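# Flip the toast in the pan, then set the turner down

## Task

Use the steel spatula (the turner) if helpful to flip the slice of toast so it ends lying flat inside the frying pan with its browned side facing up. Afterwards put the turner down on the table so that it touches neither the pan nor the hot plate. At no point may any hand or arm, of either robot arm or both together, contact the toast, the heating plate of the hot plate, or any part of the pan except its plastic handle; any such contact fails the task immediately. The pan and the hot plate are not fixed, and at the end the pan must sit level and centred on the hot plate. Either arm may do any of the required work by itself.

## Robot and tools

Robot: two arms, left_arm and right_arm, mounted across the table from one another, each ending in an identical five-finger right hand (the hands are not mirrored). Scene frame: origin on the table surface halfway between the two nominal bases, table top at z = 0, +z up, left_arm's base on the +y side. Image left/right does not match arm names. Real bases sit slightly off nominal; a BASES line, if present, gives the calibrated spots. Reported positions may be off by a few cm.

Hand point: a spot 0.05 m in front of the palm where index pad and thumb tip meet in a pinch. Its own axes: +z along the straightened fingers (fingertips 0.06-0.07 m past it), +y out of the palm, +x across the palm toward the little finger. A wrist bracket on the little-finger side juts out and can strike objects.

Row layout (28 numbers, each in [-1, 1], always both arms): left dx, dy, dz, rx, ry, rz, then left thumb_turn, thumb_bend, index, middle, ring, little, force_limit, speed; then the same 14 for the right arm. Pose numbers are offsets, not poses: measured along the Hand target's own axes, starting from the Hand target at the beginning of the action or move. 1.0 equals 0.6 m for dx/dy/dz and 180 degrees for the rotation vector rx/ry/rz. Every row of one action counts from that same start, but a new action starts from the updated Hand target, so repeating an offset keeps moving. All-zero pose numbers re-request the current Hand target. Finger numbers are absolute targets: -1 open/straight, +1 closed; thumb_turn +1 puts the thumb in front of the palm. Pinch is roughly index +0.22, thumb_bend +0.75, thumb_turn +0.57. force_limit maps -1..+1 to about 0..10 N (thumb motors up to 15 N); speed maps -1..+1 to almost stopped..full (0.6 s for full travel). No value means 'unchanged': to keep a hand as is, resend the last eight numbers you actually sent it (or, if none yet, its hand_measured plus hand_force_limit and hand_speed). Use speed -0.9 or lower for a gentle close. Thin handles (~0.025 m) grip best by closing the thumb before the fingers; for 0.035-0.08 m objects turn the thumb in before arriving.

The controller clips each commanded pose to within 150 mm and 16 degrees of the measured pose, so big offsets may take several actions. Hands often stop short of the Hand target; send the remaining gap as an offset.

Tools:
- execute_actions(actions, cameras): actions is a list of actions; each action is a list of up to 15 rows, one per 1/30 s step, the last row held to fill 15 steps. An empty list just returns state and images.
- move(target, speed, blend, stop_force, zero, blocking, cameras): target is one 28-number row or up to 15 rows; all offsets count from the Hand targets at the move's start. Straight-line paths, no obstacle avoidance; keep paths away from an arm's own base. speed in m/s, 0.002-0.5 (default 0.25), rotation capped at twice that in rad/s; one value or one per target. blend in metres rounds corners in a list. stop_force 3-40 N ends an arm's path when its wrist sensor feels that much push against its motion; unreliable while the hand rotates; omit it when backing away from contact; not allowed with blocking=false. zero (default true) re-zeroes the sensor before the move. In a list give identical hand numbers to every row. The result adds a 'move:' line: done, off_target, moving, held, fault, plus limits (paced = clipped, held = steps withheld).
- wait(seconds 0-10, cameras): let time pass holding commands.
- stop(cameras): brake a running move.
- zoom_image(camera, region [x0,y0,x1,y1], max 504x504 px): cameras cam_high, cam_low, cam_left_wrist, cam_right_wrist, all 504x504.
- show_instructions(): shows the reference image pages.
- zero_wrist_force(arm): tare that arm's wrist sensor.
- finished_scene(scene 1 or 2): ends the scene irreversibly.

Results: end_effector_position (m), quat wxyz, velocities in the scene frame; Hand target; Joint positions/velocities ('within noise' when still); joint torques (include gravity, offset and noisy); Wrist force/torque in the hand's axes plus peak since last shown; hand_measured, hand_stopped_by (moving, target, force, stalled, fault), hand_load_n (positive = finger pushed open; near 0 means grip lost). Action results also list step positions.

Avoid: contact torque over joint limits (wrists 25.4 N m, others 136 N m) or ~150 N external force, which stops the arm for 10 s; pushing past firm contact (arms are stiff); arm-to-arm collisions; dropping the turner or releasing it while moving; shoving the loose pan or hot plate; anything leaving the table; motor overheating from long holds, stretched arms or pushing at unreachable poses (MOTOR HOT at 70 °C, lockout at 85 °C).

Each tool is called after "Emit:" as a command line: name --argument value for each argument, lists and objects as JSON in quotes; but a table of rows of numbers goes row by row, as --pt "numbers of a row", without its own name.

Reference images:

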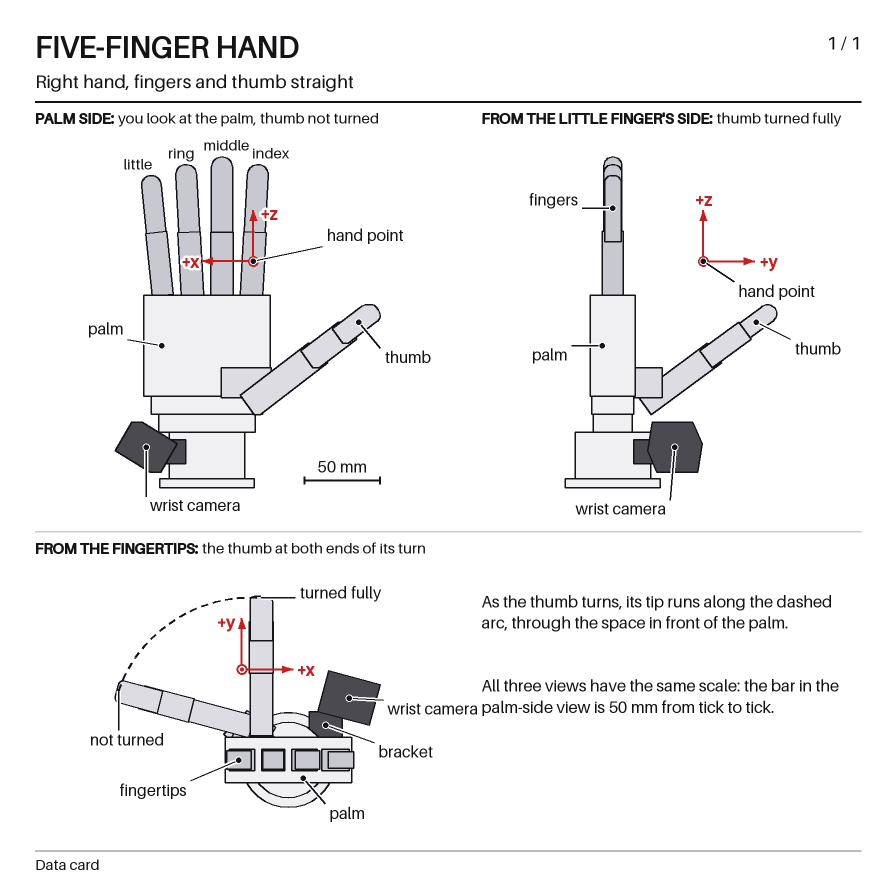

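## Session

Emit:
execute_actions --actions '[]'

Scene clock: 0.00 s.
left_arm: end_effector_position=(+0.3087, +0.5370, +0.4832) hand_measured=(-1.000, -1.000, -1.000, -1.000, -1.000, -1.000) hand_load_n=(+0.0, +0.0, +0.0, +0.0, -0.5, +0.0) hand_stopped_by=(target, target, target, target, target, target) hand_force_limit=0.00 hand_speed=-0.80 end_effector_quat_wxyz=(+0.016, +0.342, +0.939, -0.001) | right_arm: end_effector_position=(+0.1390, -0.2908, +0.4804) hand_measured=(-1.000, -1.000, -1.000, -1.000, -1.000, -1.000) hand_load_n=(+0.0, +0.0, +0.5, +0.0, +0.0, +0.0) hand_stopped_by=(target, target, target, target, target, target) hand_force_limit=0.00 hand_speed=-0.80 end_effector_quat_wxyz=(+0.007, -0.346, +0.938, -0.009)
Joint positions: left_arm=[0.552 -1.749 1.346 1.947 1.553 -1.875] | right_arm=[-1.158 -1.722 1.329 1.952 1.59 -1.872]
Joint velocities: within noise
Joint torques (N m): no reading
Motor temperatures (°C): left_arm=[33 42 28 40 33 43] | right_arm=[25 27 30 35 42 37]
Wrist force (N): no reading
Wrist torque (N m): no reading
Wrist force, peak (N): no reading
Hand target: left_arm +0.3087, +0.5370, +0.4832; +0.016, +0.342, +0.939, -0.001 | right_arm +0.1390, -0.2908, +0.4804; +0.007, -0.346, +0.938, -0.009

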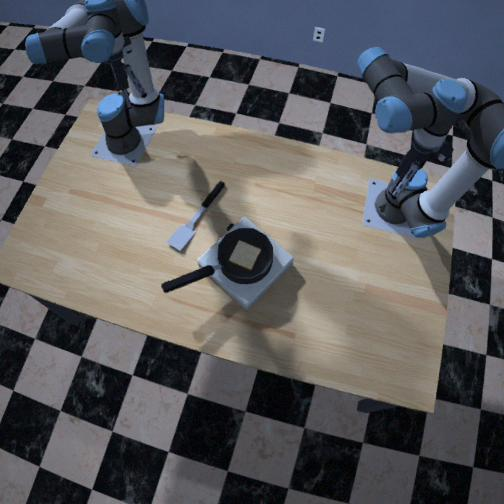

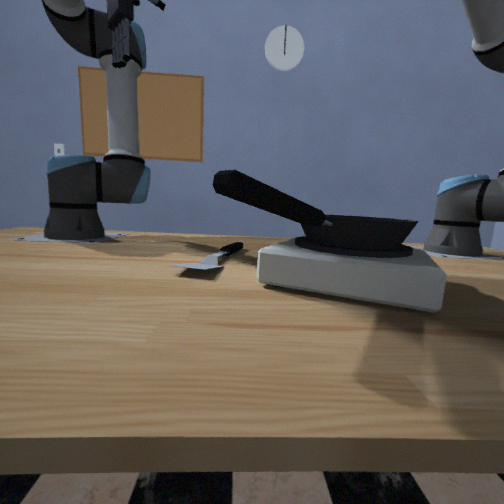

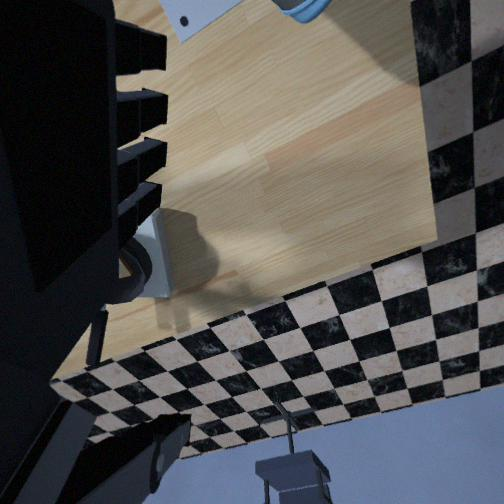

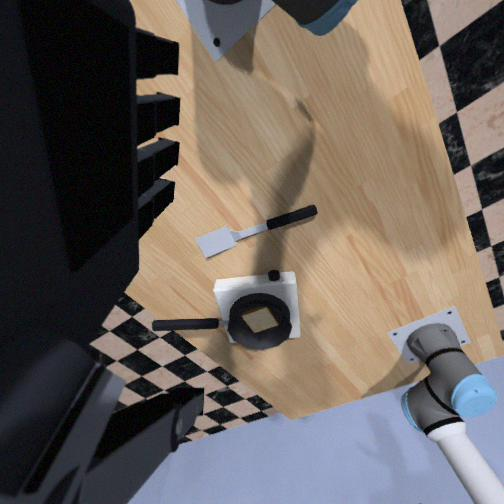

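Emit:
zoom_image --camera "cam_high" --region '[150, 170, 310, 330]'

Emit:
zoom_image --camera "cam_right_wrist" --region '[130, 180, 340, 390]'

Emit:
zoom_image --camera "cam_low" --region '[150, 140, 470, 340]'

Emit:
zoom_image --camera "cam_high" --region '[20, 0, 504, 300]'

Scaled by 3.150.

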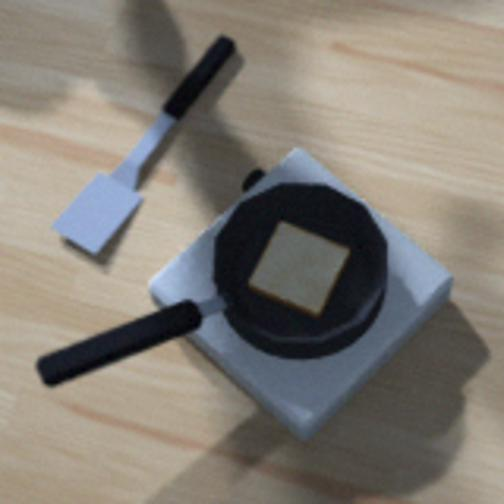

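Scaled by 2.400.

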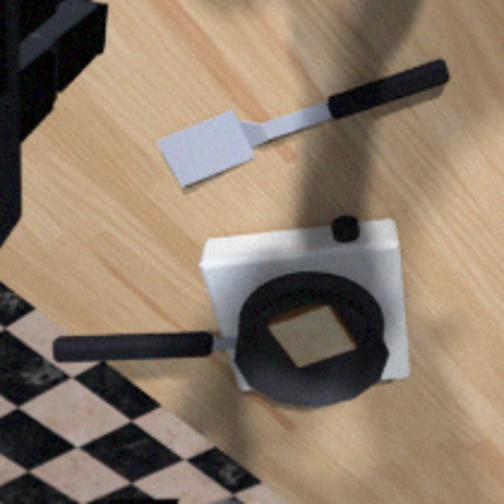

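Scaled by 1.575.

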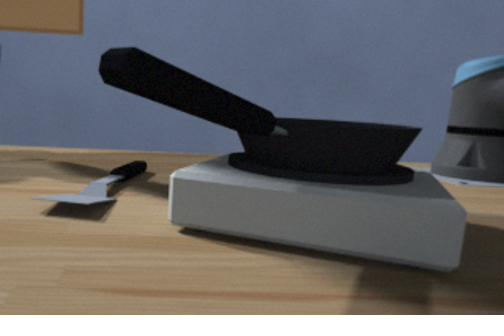

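Scaled by 1.041.

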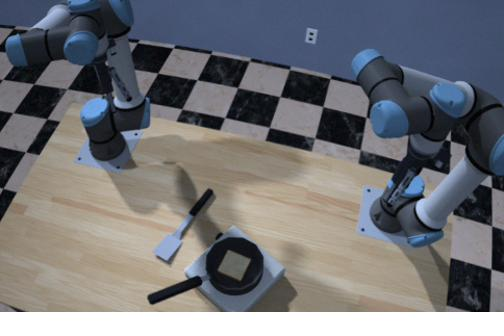

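Emit:
move --target '[0,0,0,0,0,0,-1,-1,-1,-1,-1,-1,0,-0.8,-0.3333,0,0,0,0,0,-1,-1,-1,-1,-1,-1,0,-0.8]'

Scene clock: 76.37 s.
left_arm: end_effector_position=(+0.3087, +0.5370, +0.4832) hand_measured=(-1.000, -1.000, -1.000, -1.000, -1.000, -1.000) hand_load_n=(+0.0, +0.0, +0.0, +0.0, +0.0, +0.0) hand_stopped_by=(target, target, target, target, target, target) hand_force_limit=0.00 hand_speed=-0.80 end_effector_quat_wxyz=(+0.016, +0.342, +0.939, -0.001) | right_arm: end_effector_position=(+0.2911, -0.1611, +0.4816) hand_measured=(-1.000, -1.000, -1.000, -1.000, -1.000, -1.000) hand_load_n=(+0.0, +0.0, +0.0, +0.0, +0.0, +0.0) hand_stopped_by=(target, target, target, target, target, target) hand_force_limit=0.00 hand_speed=-0.80 end_effector_quat_wxyz=(+0.007, -0.346, +0.938, -0.009)
Joint positions: left_arm=[0.552 -1.749 1.346 1.947 1.553 -1.875] | right_arm=[-1.011 -1.174 0.699 2.037 1.592 -1.724]
Joint velocities: within noise
Joint torques (N m): left_arm=[-3.3 -8.13 -18.53 1.97 -0.25 0.24] | right_arm=[-7.49 -19.34 -27.31 1.64 -1.7 -2.51]
Motor temperatures (°C): left_arm=[33 41 28 40 33 42] | right_arm=[25 27 30 35 42 37]
Wrist force (N): left_arm=[-0.3 -0.1 0.1] | right_arm=[0.1 0.0 -0.3]
Wrist torque (N m): left_arm=[-0.01 0.04 -0.03] | right_arm=[0.01 -0.02 -0.01]
Wrist force, peak (N): left_arm=[0.0 -0.6 0.3] | right_arm=[-2.2 0.0 -0.1]
Hand target: left_arm +0.3087, +0.5370, +0.4832; +0.016, +0.342, +0.939, -0.001 | right_arm +0.2912, -0.1610, +0.4815; +0.007, -0.346, +0.938, -0.009
Off the commanded pose: left_arm 0.000 m, 0 deg | right_arm 0.000 m, 0 deg.
move: done

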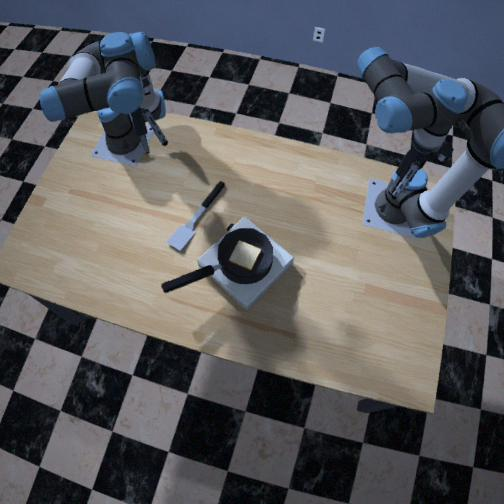

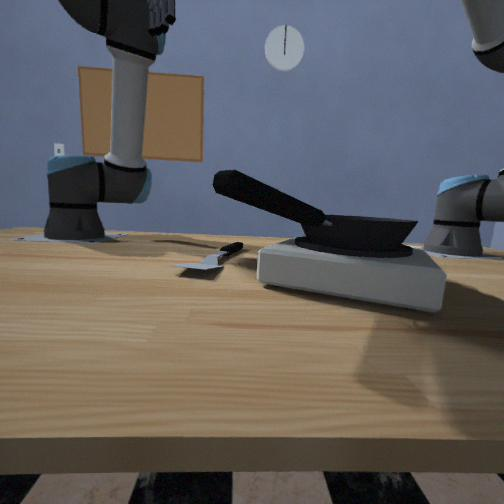

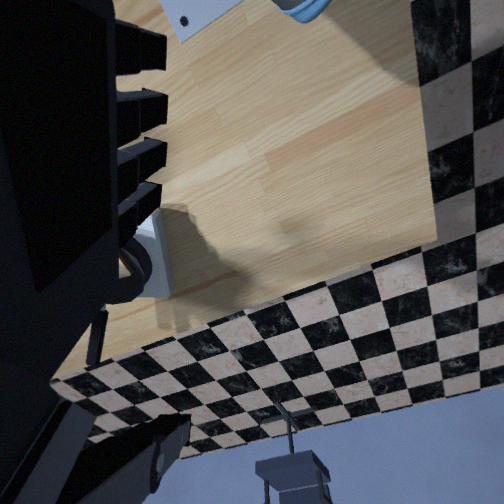

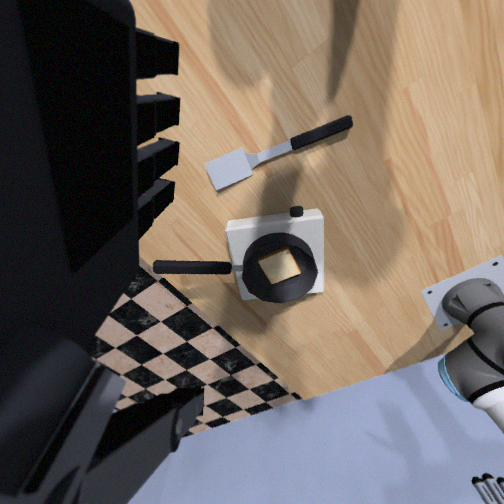

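Emit:
move --target '[0,0,0,0,0,0,-1,-1,-1,-1,-1,-1,0,-0.8,0,0,0.25,0,0,0,-1,-1,-1,-1,-1,-1,0,-0.8]' --cameras '["cam_right_wrist"]'

Emit:
zoom_image --camera "cam_right_wrist" --region '[140, 0, 392, 252]'

Scene clock: 105.80 s.
left_arm: end_effector_position=(+0.3087, +0.5370, +0.4832) hand_measured=(-1.000, -1.000, -1.000, -1.000, -1.000, -1.000) hand_load_n=(+0.0, +0.0, +0.0, +0.0, +0.0, +0.0) hand_stopped_by=(target, target, target, target, target, target) hand_force_limit=0.00 hand_speed=-0.80 end_effector_quat_wxyz=(+0.016, +0.342, +0.939, -0.001) | right_arm: end_effector_position=(+0.2939, -0.1631, +0.3318) hand_measured=(-1.000, -1.000, -1.000, -1.000, -1.000, -1.000) hand_load_n=(+0.0, +0.0, +0.0, +0.0, +0.0, +0.0) hand_stopped_by=(target, target, target, target, target, target) hand_force_limit=0.00 hand_speed=-0.80 end_effector_quat_wxyz=(+0.007, -0.346, +0.938, -0.009)
Joint positions: left_arm=[0.552 -1.749 1.346 1.947 1.553 -1.875] | right_arm=[-1.019 -1.281 1.244 1.598 1.592 -1.732]
Joint velocities: within noise
Joint torques (N m): left_arm=[-4.99 -5.07 -17.49 1.71 -0.65 0.12] | right_arm=[5.86 -16.54 -8.71 0.23 0.43 0.05]
Motor temperatures (°C): left_arm=[33 41 28 40 33 42] | right_arm=[25 27 30 35 41 37]
Wrist force (N): left_arm=[0.0 -0.1 0.1] | right_arm=[0.1 0.1 -0.2]
Wrist torque (N m): left_arm=[-0.02 0.01 -0.01] | right_arm=[0.03 -0.03 -0.01]
Wrist force, peak (N): left_arm=[0.3 -0.2 0.5] | right_arm=[0.1 0.1 -2.2]
Hand target: left_arm +0.3087, +0.5370, +0.4832; +0.016, +0.342, +0.939, -0.001 | right_arm +0.2940, -0.1630, +0.3316; +0.007, -0.346, +0.938, -0.009
Off the commanded pose: left_arm 0.000 m, 0 deg | right_arm 0.000 m, 0 deg.
move: done
Images, in order (width x height): cam_right_wrist 504x504.

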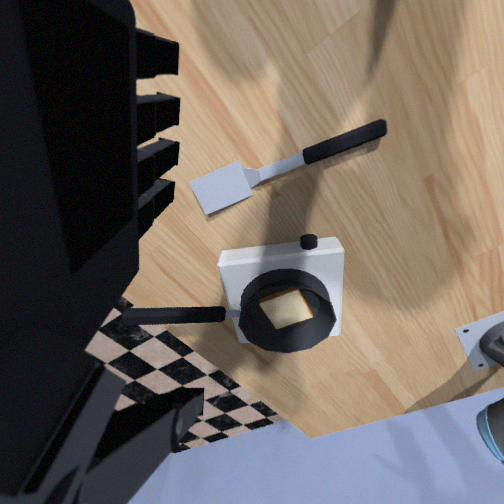

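Scaled by 2.000.

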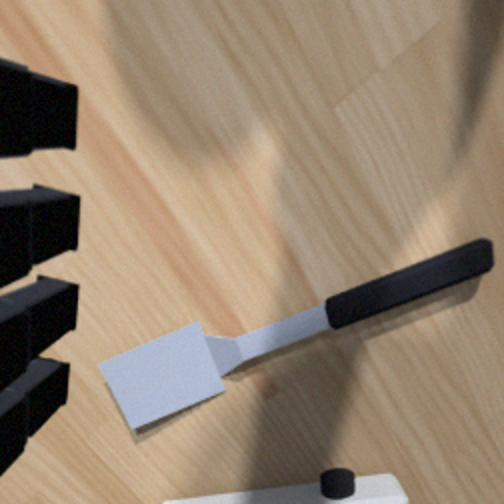

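Emit:
zoom_image --camera "cam_right_wrist" --region '[210, 220, 350, 360]'

Emit:
zoom_image --camera "cam_low" --region '[160, 220, 270, 290]'

Emit:
zoom_image --camera "cam_low" --region '[200, 160, 450, 320]'

Scaled by 3.600.

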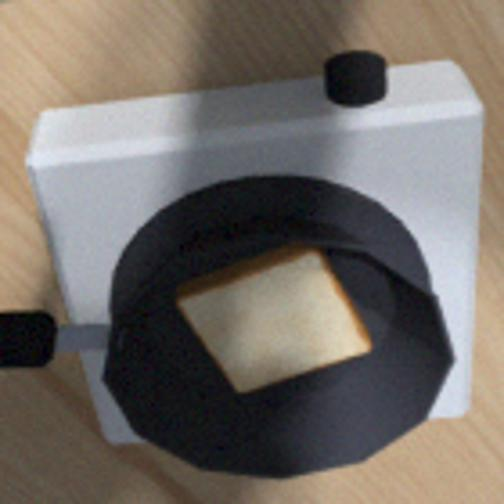

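This scene's latest camera images include none from cam_low. They are from: cam_right_wrist. cam_low's image comes with the result of a call that names it in "cameras".

This scene's latest camera images include none from cam_low. They are from: cam_right_wrist. cam_low's image comes with the result of a call that names it in "cameras".

Emit:
execute_actions --actions '[]' --cameras '["cam_low","cam_high"]'

Emit:
zoom_image --camera "cam_low" --region '[160, 220, 270, 290]'

Emit:
zoom_image --camera "cam_low" --region '[200, 160, 450, 320]'

Scene clock: 230.87 s.
left_arm: end_effector_position=(+0.3087, +0.5370, +0.4832) hand_measured=(-1.000, -1.000, -1.000, -1.000, -1.000, -1.000) hand_load_n=(+0.0, +0.0, +0.0, +0.0, +0.0, +0.0) hand_stopped_by=(target, target, target, target, target, target) hand_force_limit=0.00 hand_speed=-0.80 end_effector_quat_wxyz=(+0.016, +0.342, +0.939, -0.001) | right_arm: end_effector_position=(+0.2940, -0.1630, +0.3316) hand_measured=(-1.000, -1.000, -1.000, -1.000, -1.000, -1.000) hand_load_n=(+0.0, +0.0, +0.0, +0.0, +0.0, +0.0) hand_stopped_by=(target, target, target, target, target, target) hand_force_limit=0.00 hand_speed=-0.80 end_effector_quat_wxyz=(+0.007, -0.346, +0.938, -0.009)
Joint positions: left_arm=[0.552 -1.749 1.346 1.947 1.553 -1.875] | right_arm=[-1.019 -1.281 1.245 1.598 1.592 -1.732]
Joint velocities: within noise
Joint torques (N m): left_arm=[-6.24 -4.86 -18.48 1.75 -0.55 0.67] | right_arm=[7.6 -16.89 -10.96 0.6 1.78 2.34]
Motor temperatures (°C): left_arm=[33 41 27 40 32 42] | right_arm=[25 27 30 35 41 36]
Wrist force (N): left_arm=[0.4 -0.1 0.0] | right_arm=[-0.1 0.3 -0.1]
Wrist torque (N m): left_arm=[-0.02 -0.06 0.02] | right_arm=[0.05 0.00 -0.01]
Wrist force, peak (N): left_arm=[-0.1 0.2 0.5] | right_arm=[0.0 0.4 -0.4]
Hand target: left_arm +0.3087, +0.5370, +0.4832; +0.016, +0.342, +0.939, -0.001 | right_arm +0.2940, -0.1630, +0.3316; +0.007, -0.346, +0.938, -0.009
Off the commanded pose: left_arm 0.000 m, 0 deg | right_arm 0.000 m, 0 deg.
Images, in order (width x height): cam_high 504x504, cam_low 504x504.

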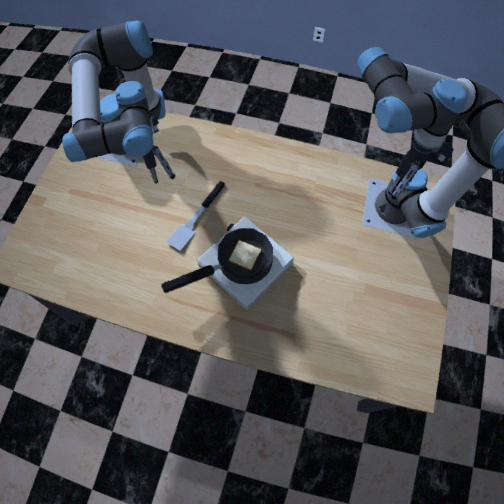

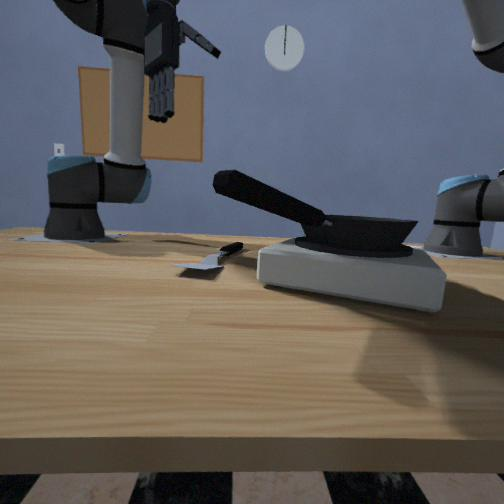

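Scaled by 4.582.

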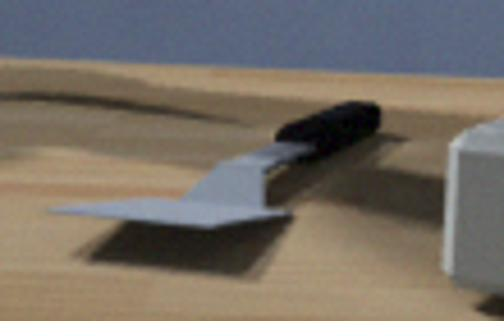

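Scaled by 2.016.

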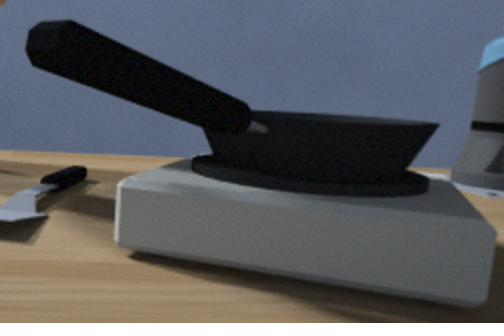

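Emit:
move --target '[0,0,0,0,0,0,-1,-1,-1,-1,-1,-1,0,-0.8,0.188,0.16,0.137,0,0,0.289,1,-1,-1,-1,-1,-1,0,-0.2]' --cameras '["cam_right_wrist"]'

Emit:
zoom_image --camera "cam_right_wrist" --region '[180, 0, 504, 324]'

Scene clock: 258.27 s.
left_arm: end_effector_position=(+0.3087, +0.5370, +0.4832) hand_measured=(-1.000, -1.000, -1.000, -1.000, -1.000, -1.000) hand_load_n=(+0.5, +0.0, +0.0, +0.0, +0.0, +0.0) hand_stopped_by=(target, target, target, target, target, target) hand_force_limit=0.00 hand_speed=-0.80 end_effector_quat_wxyz=(+0.016, +0.342, +0.939, -0.001) | right_arm: end_effector_position=(+0.1475, -0.1643, +0.2466) hand_measured=(+1.000, -1.000, -1.000, -1.000, -1.000, -1.000) hand_load_n=(+0.0, +0.0, +0.0, +0.0, +0.0, +0.0) hand_stopped_by=(target, target, target, target, target, target) hand_force_limit=0.00 hand_speed=-0.20 end_effector_quat_wxyz=(+0.010, +0.101, +0.995, -0.006) end_effector_velocity=(+0.000, +0.000, +0.000) end_effector_angular_velocity=(+0.000, +0.001, -0.006)
Joint positions: left_arm=[0.552 -1.749 1.346 1.947 1.553 -1.875] | right_arm=[-0.616 -1.474 1.703 1.342 1.594 -0.422]
Joint velocities: left_arm=[within noise] | right_arm=[0 -0.001 0.001 0.001 -0.001 0.006]
Joint torques (N m): left_arm=[-9.1 -3.22 -19.45 1.56 -0.95 0.51] | right_arm=[6.45 -8.28 -24.41 4.77 -1.5 2.48]
Motor temperatures (°C): left_arm=[32 41 27 40 32 41] | right_arm=[25 26 30 35 41 36]
Wrist force (N): left_arm=[0.0 -0.1 -0.1] | right_arm=[0.2 0.2 -0.2]
Wrist torque (N m): left_arm=[-0.01 0.01 0.00] | right_arm=[0.03 -0.07 0.03]
Wrist force, peak (N): left_arm=[-0.3 -0.2 0.4] | right_arm=[1.0 0.5 0.6]
Hand target: left_arm +0.3087, +0.5370, +0.4832; +0.016, +0.342, +0.939, -0.001 | right_arm +0.1474, -0.1642, +0.2466; +0.010, +0.101, +0.995, -0.006
Off the commanded pose: left_arm 0.000 m, 0 deg | right_arm 0.000 m, 0 deg.
move: done
Images, in order (width x height): cam_right_wrist 504x504.

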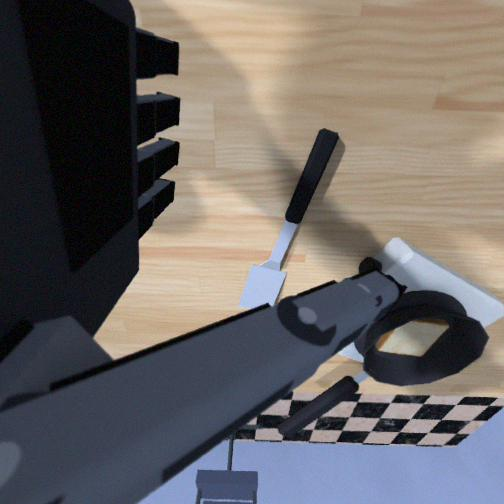

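Scaled by 1.556.

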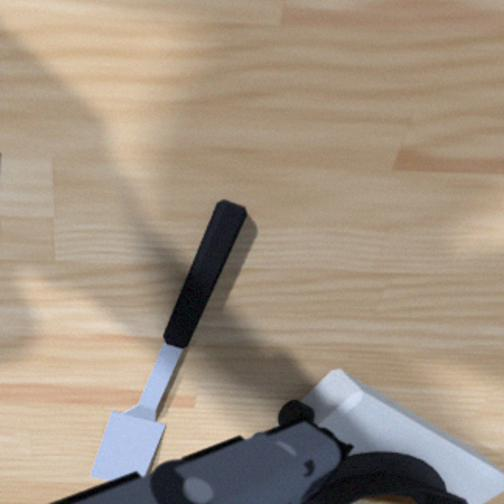

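Emit:
move --target '[0,0,0,0,0,0,-1,-1,-1,-1,-1,-1,0,-0.8,-0.0142,0.134,0.161,0,0,0.0,1,-1,-1,-1,-1,-1,0,-0.2]' --cameras '["cam_right_wrist","cam_low"]'

Emit:
zoom_image --camera "cam_low" --region '[130, 160, 280, 290]'

Scene clock: 287.07 s.
left_arm: end_effector_position=(+0.3087, +0.5370, +0.4832) hand_measured=(-1.000, -1.000, -1.000, -1.000, -1.000, -1.000) hand_load_n=(+0.0, +0.0, +0.0, +0.0, +0.0, +0.0) hand_stopped_by=(target, target, target, target, target, target) hand_force_limit=0.00 hand_speed=-0.80 end_effector_quat_wxyz=(+0.016, +0.342, +0.939, -0.001) | right_arm: end_effector_position=(+0.1737, -0.0885, +0.1496) hand_measured=(+1.000, -1.000, -1.000, -1.000, -1.000, -1.000) hand_load_n=(+0.0, +0.0, +0.0, +0.0, +0.0, +0.0) hand_stopped_by=(target, target, target, target, target, target) hand_force_limit=0.00 hand_speed=-0.20 end_effector_quat_wxyz=(+0.010, +0.101, +0.995, -0.006)
Joint positions: left_arm=[0.552 -1.749 1.346 1.947 1.553 -1.875] | right_arm=[-0.559 -1.21 1.631 1.15 1.594 -0.365]
Joint velocities: within noise
Joint torques (N m): left_arm=[-10.59 -0.77 -20.53 1.69 -0.82 0.65] | right_arm=[-7.47 -18.19 -12.15 0.48 2.15 -2.47]
Motor temperatures (°C): left_arm=[32 41 27 40 32 41] | right_arm=[25 26 30 35 40 36]
Wrist force (N): left_arm=[0.2 0.1 0.3] | right_arm=[0.3 -0.1 0.4]
Wrist torque (N m): left_arm=[0.00 -0.03 0.00] | right_arm=[-0.04 -0.09 0.03]
Wrist force, peak (N): left_arm=[0.1 -0.3 0.5] | right_arm=[-0.2 1.2 1.8]
Hand target: left_arm +0.3087, +0.5370, +0.4832; +0.016, +0.342, +0.939, -0.001 | right_arm +0.1737, -0.0884, +0.1495; +0.010, +0.101, +0.995, -0.006
Off the commanded pose: left_arm 0.000 m, 0 deg | right_arm 0.000 m, 0 deg.
move: done
Images, in order (width x height): cam_low 504x504, cam_right_wrist 504x504.

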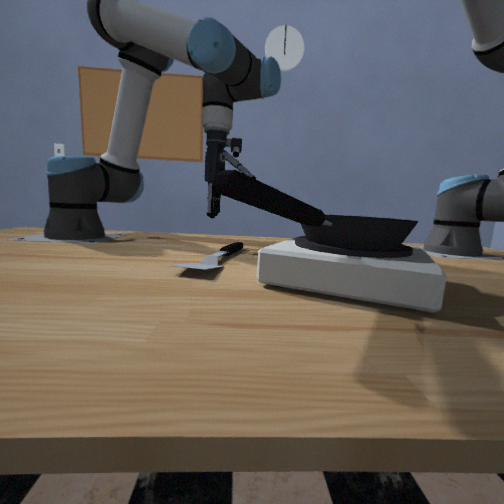

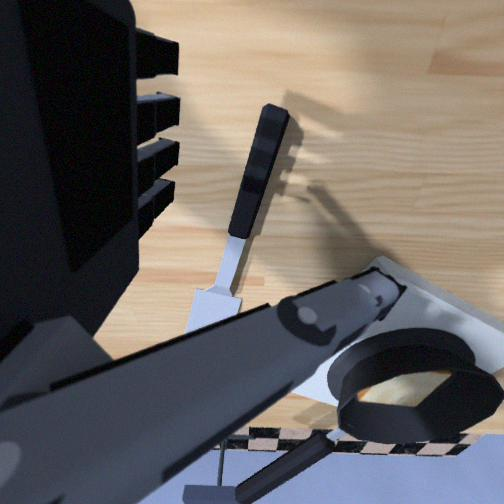

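Scaled by 3.360.

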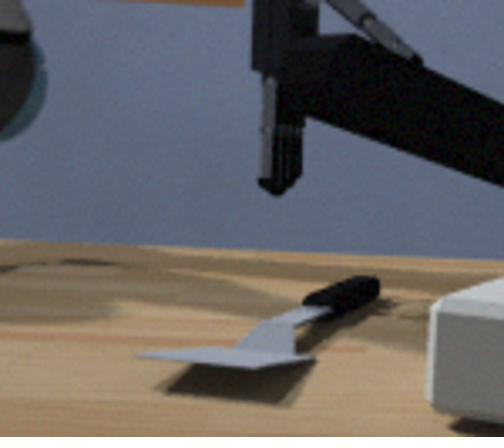

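Emit:
move --target '[0,0,0,0,0,0,-1,-1,-1,-1,-1,-1,0,-0.8,0,0,0,0,0,0.0,1,0.45,0,0,0,0,-0.5,0.2]' --cameras '["cam_right_wrist","cam_low"]'

Emit:
zoom_image --camera "cam_low" --region '[130, 160, 280, 290]'

Emit:
move --target '[0,0,0,0,0,0,-1,-1,-1,-1,-1,-1,0,-0.8,0,0,0,0,0,0.0,1,0.6,0.15,0.15,0.15,0.15,-0.5,0.2]' --cameras '["cam_right_wrist","cam_low"]'

Emit:
zoom_image --camera "cam_low" --region '[130, 160, 280, 290]'

Scene clock: 315.57 s.
left_arm: end_effector_position=(+0.3087, +0.5370, +0.4832) hand_measured=(-1.000, -1.000, -1.000, -1.000, -1.000, -1.000) hand_load_n=(+0.0, +0.0, +0.0, +0.0, +0.0, +0.0) hand_stopped_by=(target, target, target, target, target, target) hand_force_limit=0.00 hand_speed=-0.80 end_effector_quat_wxyz=(+0.016, +0.342, +0.939, -0.001) | right_arm: end_effector_position=(+0.1737, -0.0885, +0.1495) hand_measured=(+1.000, +0.450, +0.000, +0.000, +0.000, +0.000) hand_load_n=(+0.0, +0.0, +0.0, +0.0, +0.5, +0.0) hand_stopped_by=(target, target, target, target, target, target) hand_force_limit=-0.50 hand_speed=0.20 end_effector_quat_wxyz=(+0.010, +0.101, +0.995, -0.006)
Joint positions: left_arm=[0.552 -1.749 1.346 1.947 1.553 -1.875] | right_arm=[-0.559 -1.21 1.631 1.15 1.594 -0.365]
Joint velocities: within noise
Joint torques (N m): left_arm=[-12.44 -1.06 -21.2 1.28 -1.03 0.84] | right_arm=[-7.31 -18.22 -24.82 0.64 1.29 -2.11]
Motor temperatures (°C): left_arm=[32 40 27 40 32 41] | right_arm=[25 26 30 35 40 36]
Wrist force (N): left_arm=[0.0 0.1 0.3] | right_arm=[0.5 0.2 0.2]
Wrist torque (N m): left_arm=[0.01 -0.01 -0.01] | right_arm=[0.00 -0.13 0.06]
Wrist force, peak (N): left_arm=[0.0 -0.1 0.6] | right_arm=[0.4 0.1 0.5]
Hand target: left_arm +0.3087, +0.5370, +0.4832; +0.016, +0.342, +0.939, -0.001 | right_arm +0.1737, -0.0884, +0.1495; +0.010, +0.101, +0.995, -0.006
Off the commanded pose: left_arm 0.000 m, 0 deg | right_arm 0.000 m, 0 deg.
move: done
Images, in order (width x height): cam_low 504x504, cam_right_wrist 504x504.

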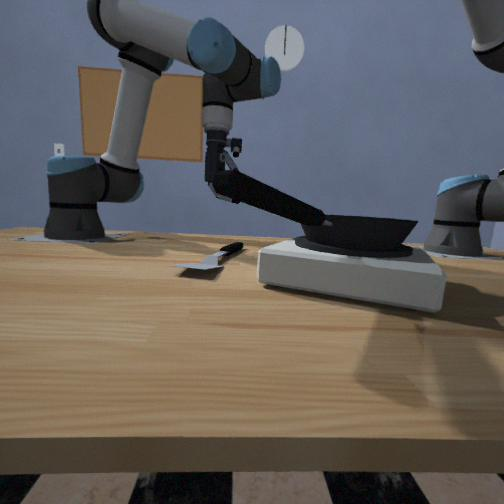

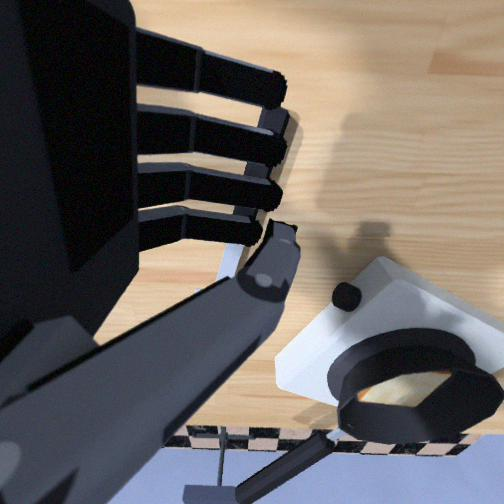

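Scaled by 3.360.

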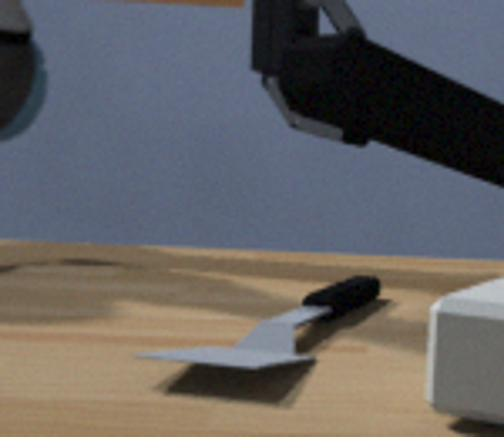

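Scene clock: 316.27 s.
left_arm: end_effector_position=(+0.3087, +0.5370, +0.4832) hand_measured=(-1.000, -1.000, -1.000, -1.000, -1.000, -1.000) hand_load_n=(+0.5, +0.0, +0.0, +0.0, +0.0, +0.0) hand_stopped_by=(target, target, target, target, target, target) hand_force_limit=0.00 hand_speed=-0.80 end_effector_quat_wxyz=(+0.016, +0.342, +0.939, -0.001) | right_arm: end_effector_position=(+0.1737, -0.0884, +0.1495) hand_measured=(+1.000, +0.600, +0.150, +0.150, +0.150, +0.150) hand_load_n=(+0.0, +0.0, +0.0, +0.0, +0.0, +0.0) hand_stopped_by=(target, target, target, target, target, target) hand_force_limit=-0.50 hand_speed=0.20 end_effector_quat_wxyz=(+0.010, +0.101, +0.995, -0.006)
Joint positions: left_arm=[0.552 -1.749 1.346 1.947 1.553 -1.875] | right_arm=[-0.559 -1.21 1.631 1.15 1.594 -0.365]
Joint velocities: within noise
Joint torques (N m): left_arm=[-13.13 -1.82 -20.03 1.13 -1.13 0.88] | right_arm=[-6.62 -17.84 -25.01 0.65 0.97 -2.11]
Motor temperatures (°C): left_arm=[32 40 27 40 32 41] | right_arm=[25 26 30 35 40 36]
Wrist force (N): left_arm=[0.1 0.1 0.1] | right_arm=[0.2 0.2 0.2]
Wrist torque (N m): left_arm=[0.01 -0.02 0.00] | right_arm=[0.00 -0.09 0.03]
Wrist force, peak (N): left_arm=[-0.2 0.0 0.6] | right_arm=[0.3 0.3 0.4]
Hand target: left_arm +0.3087, +0.5370, +0.4832; +0.016, +0.342, +0.939, -0.001 | right_arm +0.1737, -0.0884, +0.1495; +0.010, +0.101, +0.995, -0.006
Off the commanded pose: left_arm 0.000 m, 0 deg | right_arm 0.000 m, 0 deg.
move: done
Images, in order (width x height): cam_low 504x504, cam_right_wrist 504x504.

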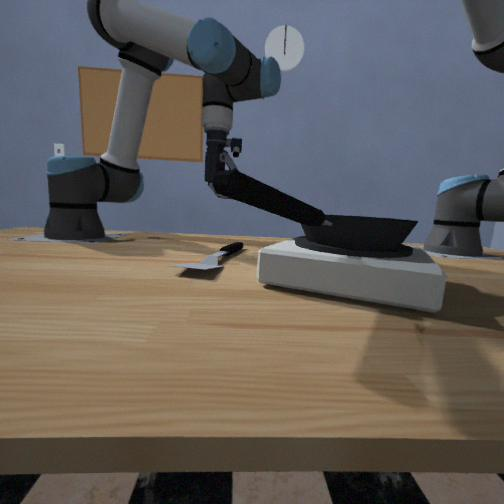

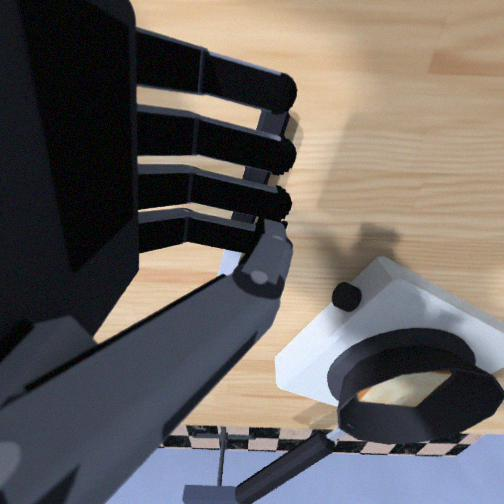

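Scaled by 3.360.

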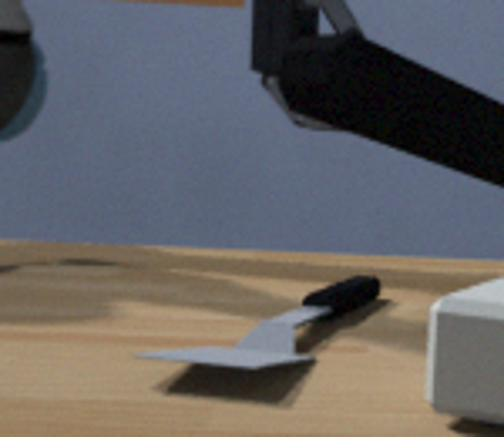

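Emit:
move --target '[0,0,0,0,0,0,-1,-1,-1,-1,-1,-1,0,-0.8,0.051,-0.115,-0.25,0,0,0.995,1,0.3,-0.2,-0.2,-0.2,-0.2,-0.5,0.2]' --cameras '["cam_right_wrist","cam_low"]'

Scene clock: 466.93 s.
left_arm: end_effector_position=(+0.3087, +0.5370, +0.4832) hand_measured=(-1.000, -1.000, -1.000, -1.000, -1.000, -1.000) hand_load_n=(+0.0, +0.0, +0.0, +0.0, +0.0, +0.0) hand_stopped_by=(target, target, target, target, target, target) hand_force_limit=0.00 hand_speed=-0.80 end_effector_quat_wxyz=(+0.016, +0.342, +0.939, -0.001) | right_arm: end_effector_position=(+0.1271, -0.1480, +0.2995) hand_measured=(+1.000, +0.300, -0.200, -0.200, -0.200, -0.200) hand_load_n=(+0.0, -0.5, +0.5, +0.0, +0.0, +0.0) hand_stopped_by=(target, target, target, target, target, target) hand_force_limit=-0.50 hand_speed=0.20 end_effector_quat_wxyz=(-0.006, -0.996, +0.093, -0.010)
Joint positions: left_arm=[0.552 -1.749 1.346 1.947 1.553 -1.875] | right_arm=[-0.573 -1.151 1.153 1.569 1.594 2.747]
Joint velocities: within noise
Joint torques (N m): left_arm=[-11.85 -2.41 -22.98 0.92 -1.48 1.35] | right_arm=[7.13 -22.06 -26.73 -0.06 1.63 1.85]
Motor temperatures (°C): left_arm=[32 40 27 40 32 41] | right_arm=[25 26 29 34 39 36]
Wrist force (N): left_arm=[0.1 -0.2 0.3] | right_arm=[0.0 0.3 0.3]
Wrist torque (N m): left_arm=[-0.05 -0.02 -0.01] | right_arm=[0.00 -0.04 0.01]
Wrist force, peak (N): left_arm=[-0.2 0.2 0.7] | right_arm=[0.3 0.7 0.4]
Hand target: left_arm +0.3087, +0.5370, +0.4832; +0.016, +0.342, +0.939, -0.001 | right_arm +0.1271, -0.1479, +0.2994; +0.006, +0.996, -0.093, +0.010
Off the commanded pose: left_arm 0.000 m, 0 deg | right_arm 0.000 m, 0 deg.
move: done
Images, in order (width x height): cam_low 504x504, cam_right_wrist 504x504.

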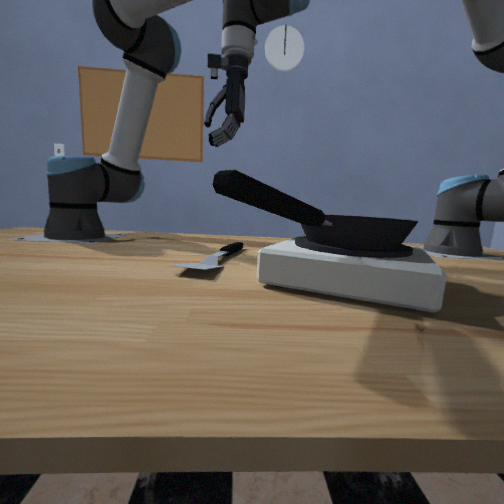

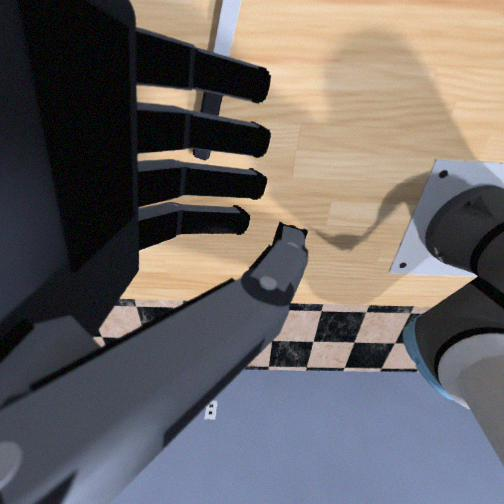

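Emit:
move --target '[0,0,0,0,0,0,-1,-1,-1,-1,-1,-1,0,-0.8,0,0,0,0.417,0,0,1,0.3,-0.2,-0.2,-0.2,-0.2,-0.5,0.2]' --cameras '["cam_high","cam_low","cam_right_wrist"]'

Emit:
zoom_image --camera "cam_low" --region '[130, 70, 330, 270]'

Scene clock: 479.30 s.
left_arm: end_effector_position=(+0.3087, +0.5370, +0.4832) hand_measured=(-1.000, -1.000, -1.000, -1.000, -1.000, -1.000) hand_load_n=(-0.5, +0.0, +0.0, +0.0, +0.0, +0.0) hand_stopped_by=(target, target, target, target, target, target) hand_force_limit=0.00 hand_speed=-0.80 end_effector_quat_wxyz=(+0.016, +0.342, +0.939, -0.001) | right_arm: end_effector_position=(+0.1271, -0.1479, +0.2995) hand_measured=(+1.000, +0.300, -0.200, -0.200, -0.200, -0.200) hand_load_n=(+0.5, +0.0, +0.0, +0.0, +0.0, +0.5) hand_stopped_by=(target, target, target, target, target, target) hand_force_limit=-0.50 hand_speed=0.20 end_effector_quat_wxyz=(+0.602, -0.793, +0.068, -0.065)
Joint positions: left_arm=[0.552 -1.749 1.346 1.947 1.553 -1.875] | right_arm=[-1.19 -2.043 2.113 0.407 0.62 2.721]
Joint velocities: within noise
Joint torques (N m): left_arm=[-11.79 -1.38 -21.84 0.75 -1.73 1.46] | right_arm=[-6.48 -0.5 -13.19 -1.95 -2.92 -0.56]
Motor temperatures (°C): left_arm=[32 40 27 39 32 41] | right_arm=[24 26 29 34 39 36]
Wrist force (N): left_arm=[0.0 0.0 0.0] | right_arm=[0.2 -1.5 1.7]
Wrist torque (N m): left_arm=[0.00 0.00 -0.01] | right_arm=[-0.19 -0.04 0.07]
Wrist force, peak (N): left_arm=[-0.1 -0.1 0.6] | right_arm=[0.2 -1.5 1.8]
Hand target: left_arm +0.3087, +0.5370, +0.4832; +0.016, +0.342, +0.939, -0.001 | right_arm +0.1271, -0.1479, +0.2994; -0.602, +0.793, -0.068, +0.065
Off the commanded pose: left_arm 0.000 m, 0 deg | right_arm 0.000 m, 0 deg.
move: done
Images, in order (width x height): cam_high 504x504, cam_low 504x504, cam_right_wrist 504x504.

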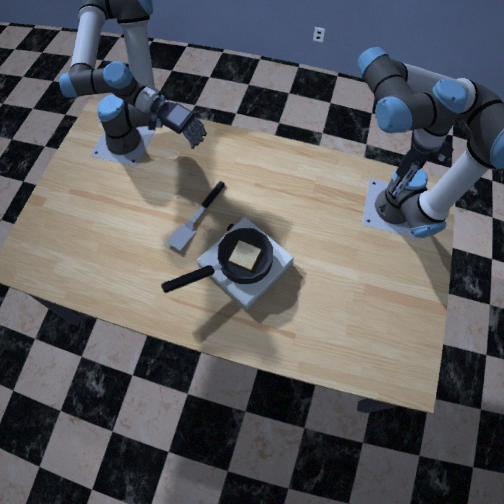

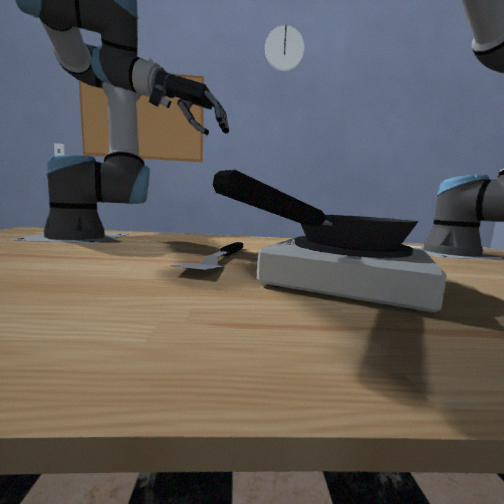

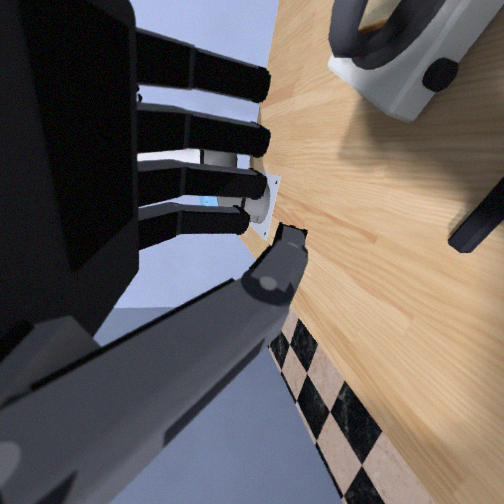

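Scaled by 2.520.

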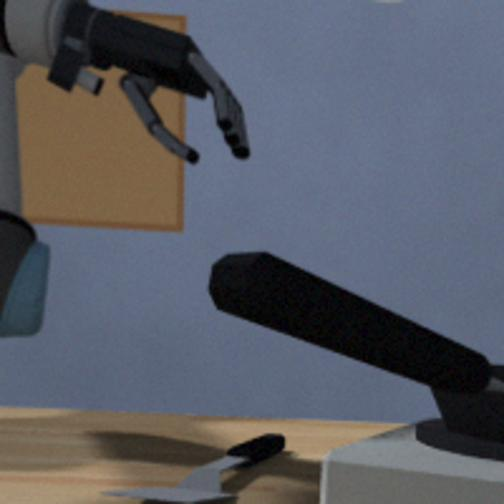

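Emit:
move --target '[0,0,0,0,0,0,-1,-1,-1,-1,-1,-1,0,-0.8,-0.0188,0.3325,0.199,0,0.009,0.0025,1,0.3,-0.2,-0.2,-0.2,-0.2,-0.5,0.2]' --cameras '["cam_high","cam_low","cam_right_wrist"]'

Emit:
zoom_image --camera "cam_low" --region '[150, 180, 270, 300]'

Emit:
zoom_image --camera "cam_high" --region '[130, 100, 290, 260]'

Scene clock: 505.23 s.
left_arm: end_effector_position=(+0.3087, +0.5370, +0.4832) hand_measured=(-1.000, -1.000, -1.000, -1.000, -1.000, -1.000) hand_load_n=(+0.0, +0.0, +0.0, +0.0, +0.0, +0.0) hand_stopped_by=(target, target, target, target, target, target) hand_force_limit=0.00 hand_speed=-0.80 end_effector_quat_wxyz=(+0.016, +0.342, +0.939, -0.001) | right_arm: end_effector_position=(+0.1321, -0.0859, +0.0752) hand_measured=(+1.000, +0.300, -0.200, -0.200, -0.200, -0.200) hand_load_n=(+0.0, +0.0, +0.0, +0.0, +0.0, +0.0) hand_stopped_by=(target, target, target, target, target, target) hand_force_limit=-0.50 hand_speed=0.20 end_effector_quat_wxyz=(+0.601, -0.792, +0.079, -0.073) end_effector_velocity=(+0.000, +0.001, +0.000) end_effector_angular_velocity=(+0.002, -0.003, +0.001)
Joint positions: left_arm=[0.552 -1.749 1.346 1.947 1.553 -1.875] | right_arm=[-0.895 -1.584 2.427 -0.502 0.918 2.907]
Joint velocities: left_arm=[within noise] | right_arm=[0.001 0 0.001 -0.005 0 0]
Joint torques (N m): left_arm=[-13.06 -0.98 -22.78 0.82 -1.76 1.81] | right_arm=[1.59 -1.08 -6.02 -2.74 -0.72 -2.42]
Motor temperatures (°C): left_arm=[32 40 27 39 32 40] | right_arm=[24 26 29 34 39 36]
Wrist force (N): left_arm=[0.2 0.0 0.2] | right_arm=[0.3 -1.5 1.5]
Wrist torque (N m): left_arm=[-0.01 -0.03 0.01] | right_arm=[-0.16 -0.04 0.08]
Wrist force, peak (N): left_arm=[-0.1 0.4 0.5] | right_arm=[0.1 -3.1 0.7]
Hand target: left_arm +0.3087, +0.5370, +0.4832; +0.016, +0.342, +0.939, -0.001 | right_arm +0.1321, -0.0860, +0.0751; -0.601, +0.792, -0.079, +0.073
Off the commanded pose: left_arm 0.000 m, 0 deg | right_arm 0.000 m, 0 deg.
move: done
Images, in order (width x height): cam_high 504x504, cam_low 504x504, cam_right_wrist 504x504.

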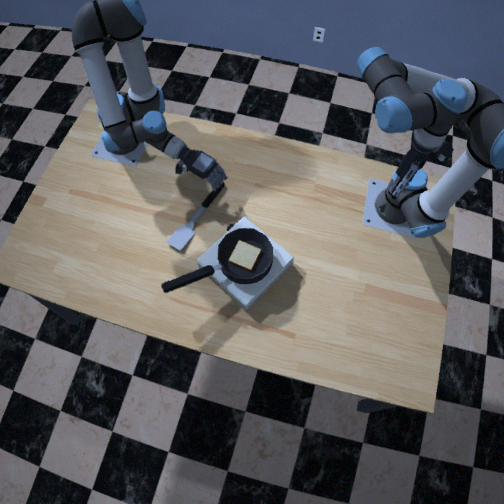

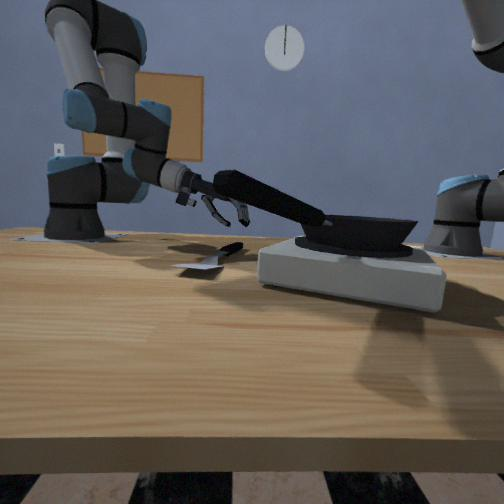

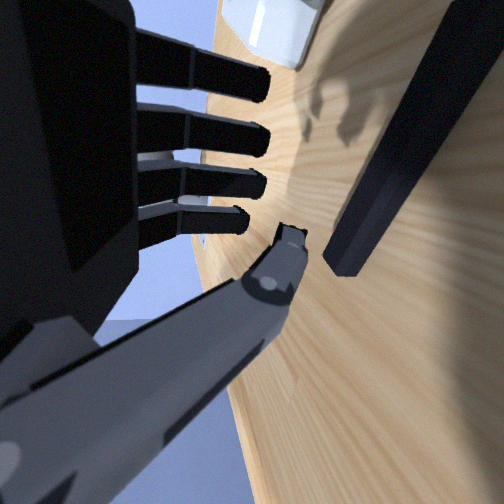

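Scaled by 4.200.

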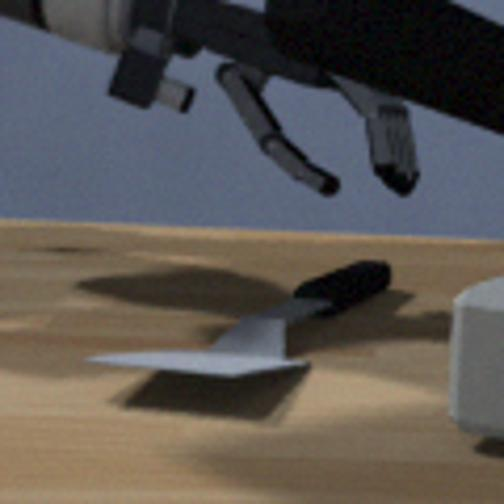

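Scaled by 3.150.

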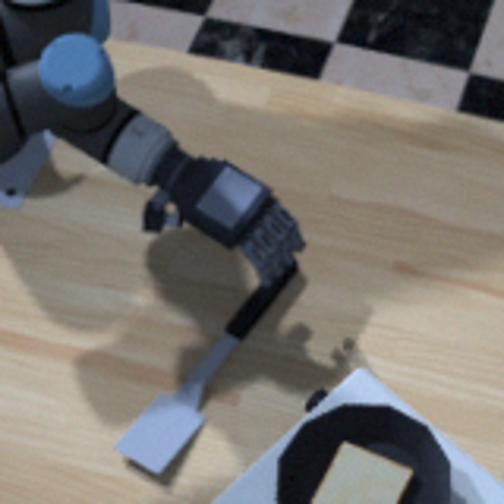

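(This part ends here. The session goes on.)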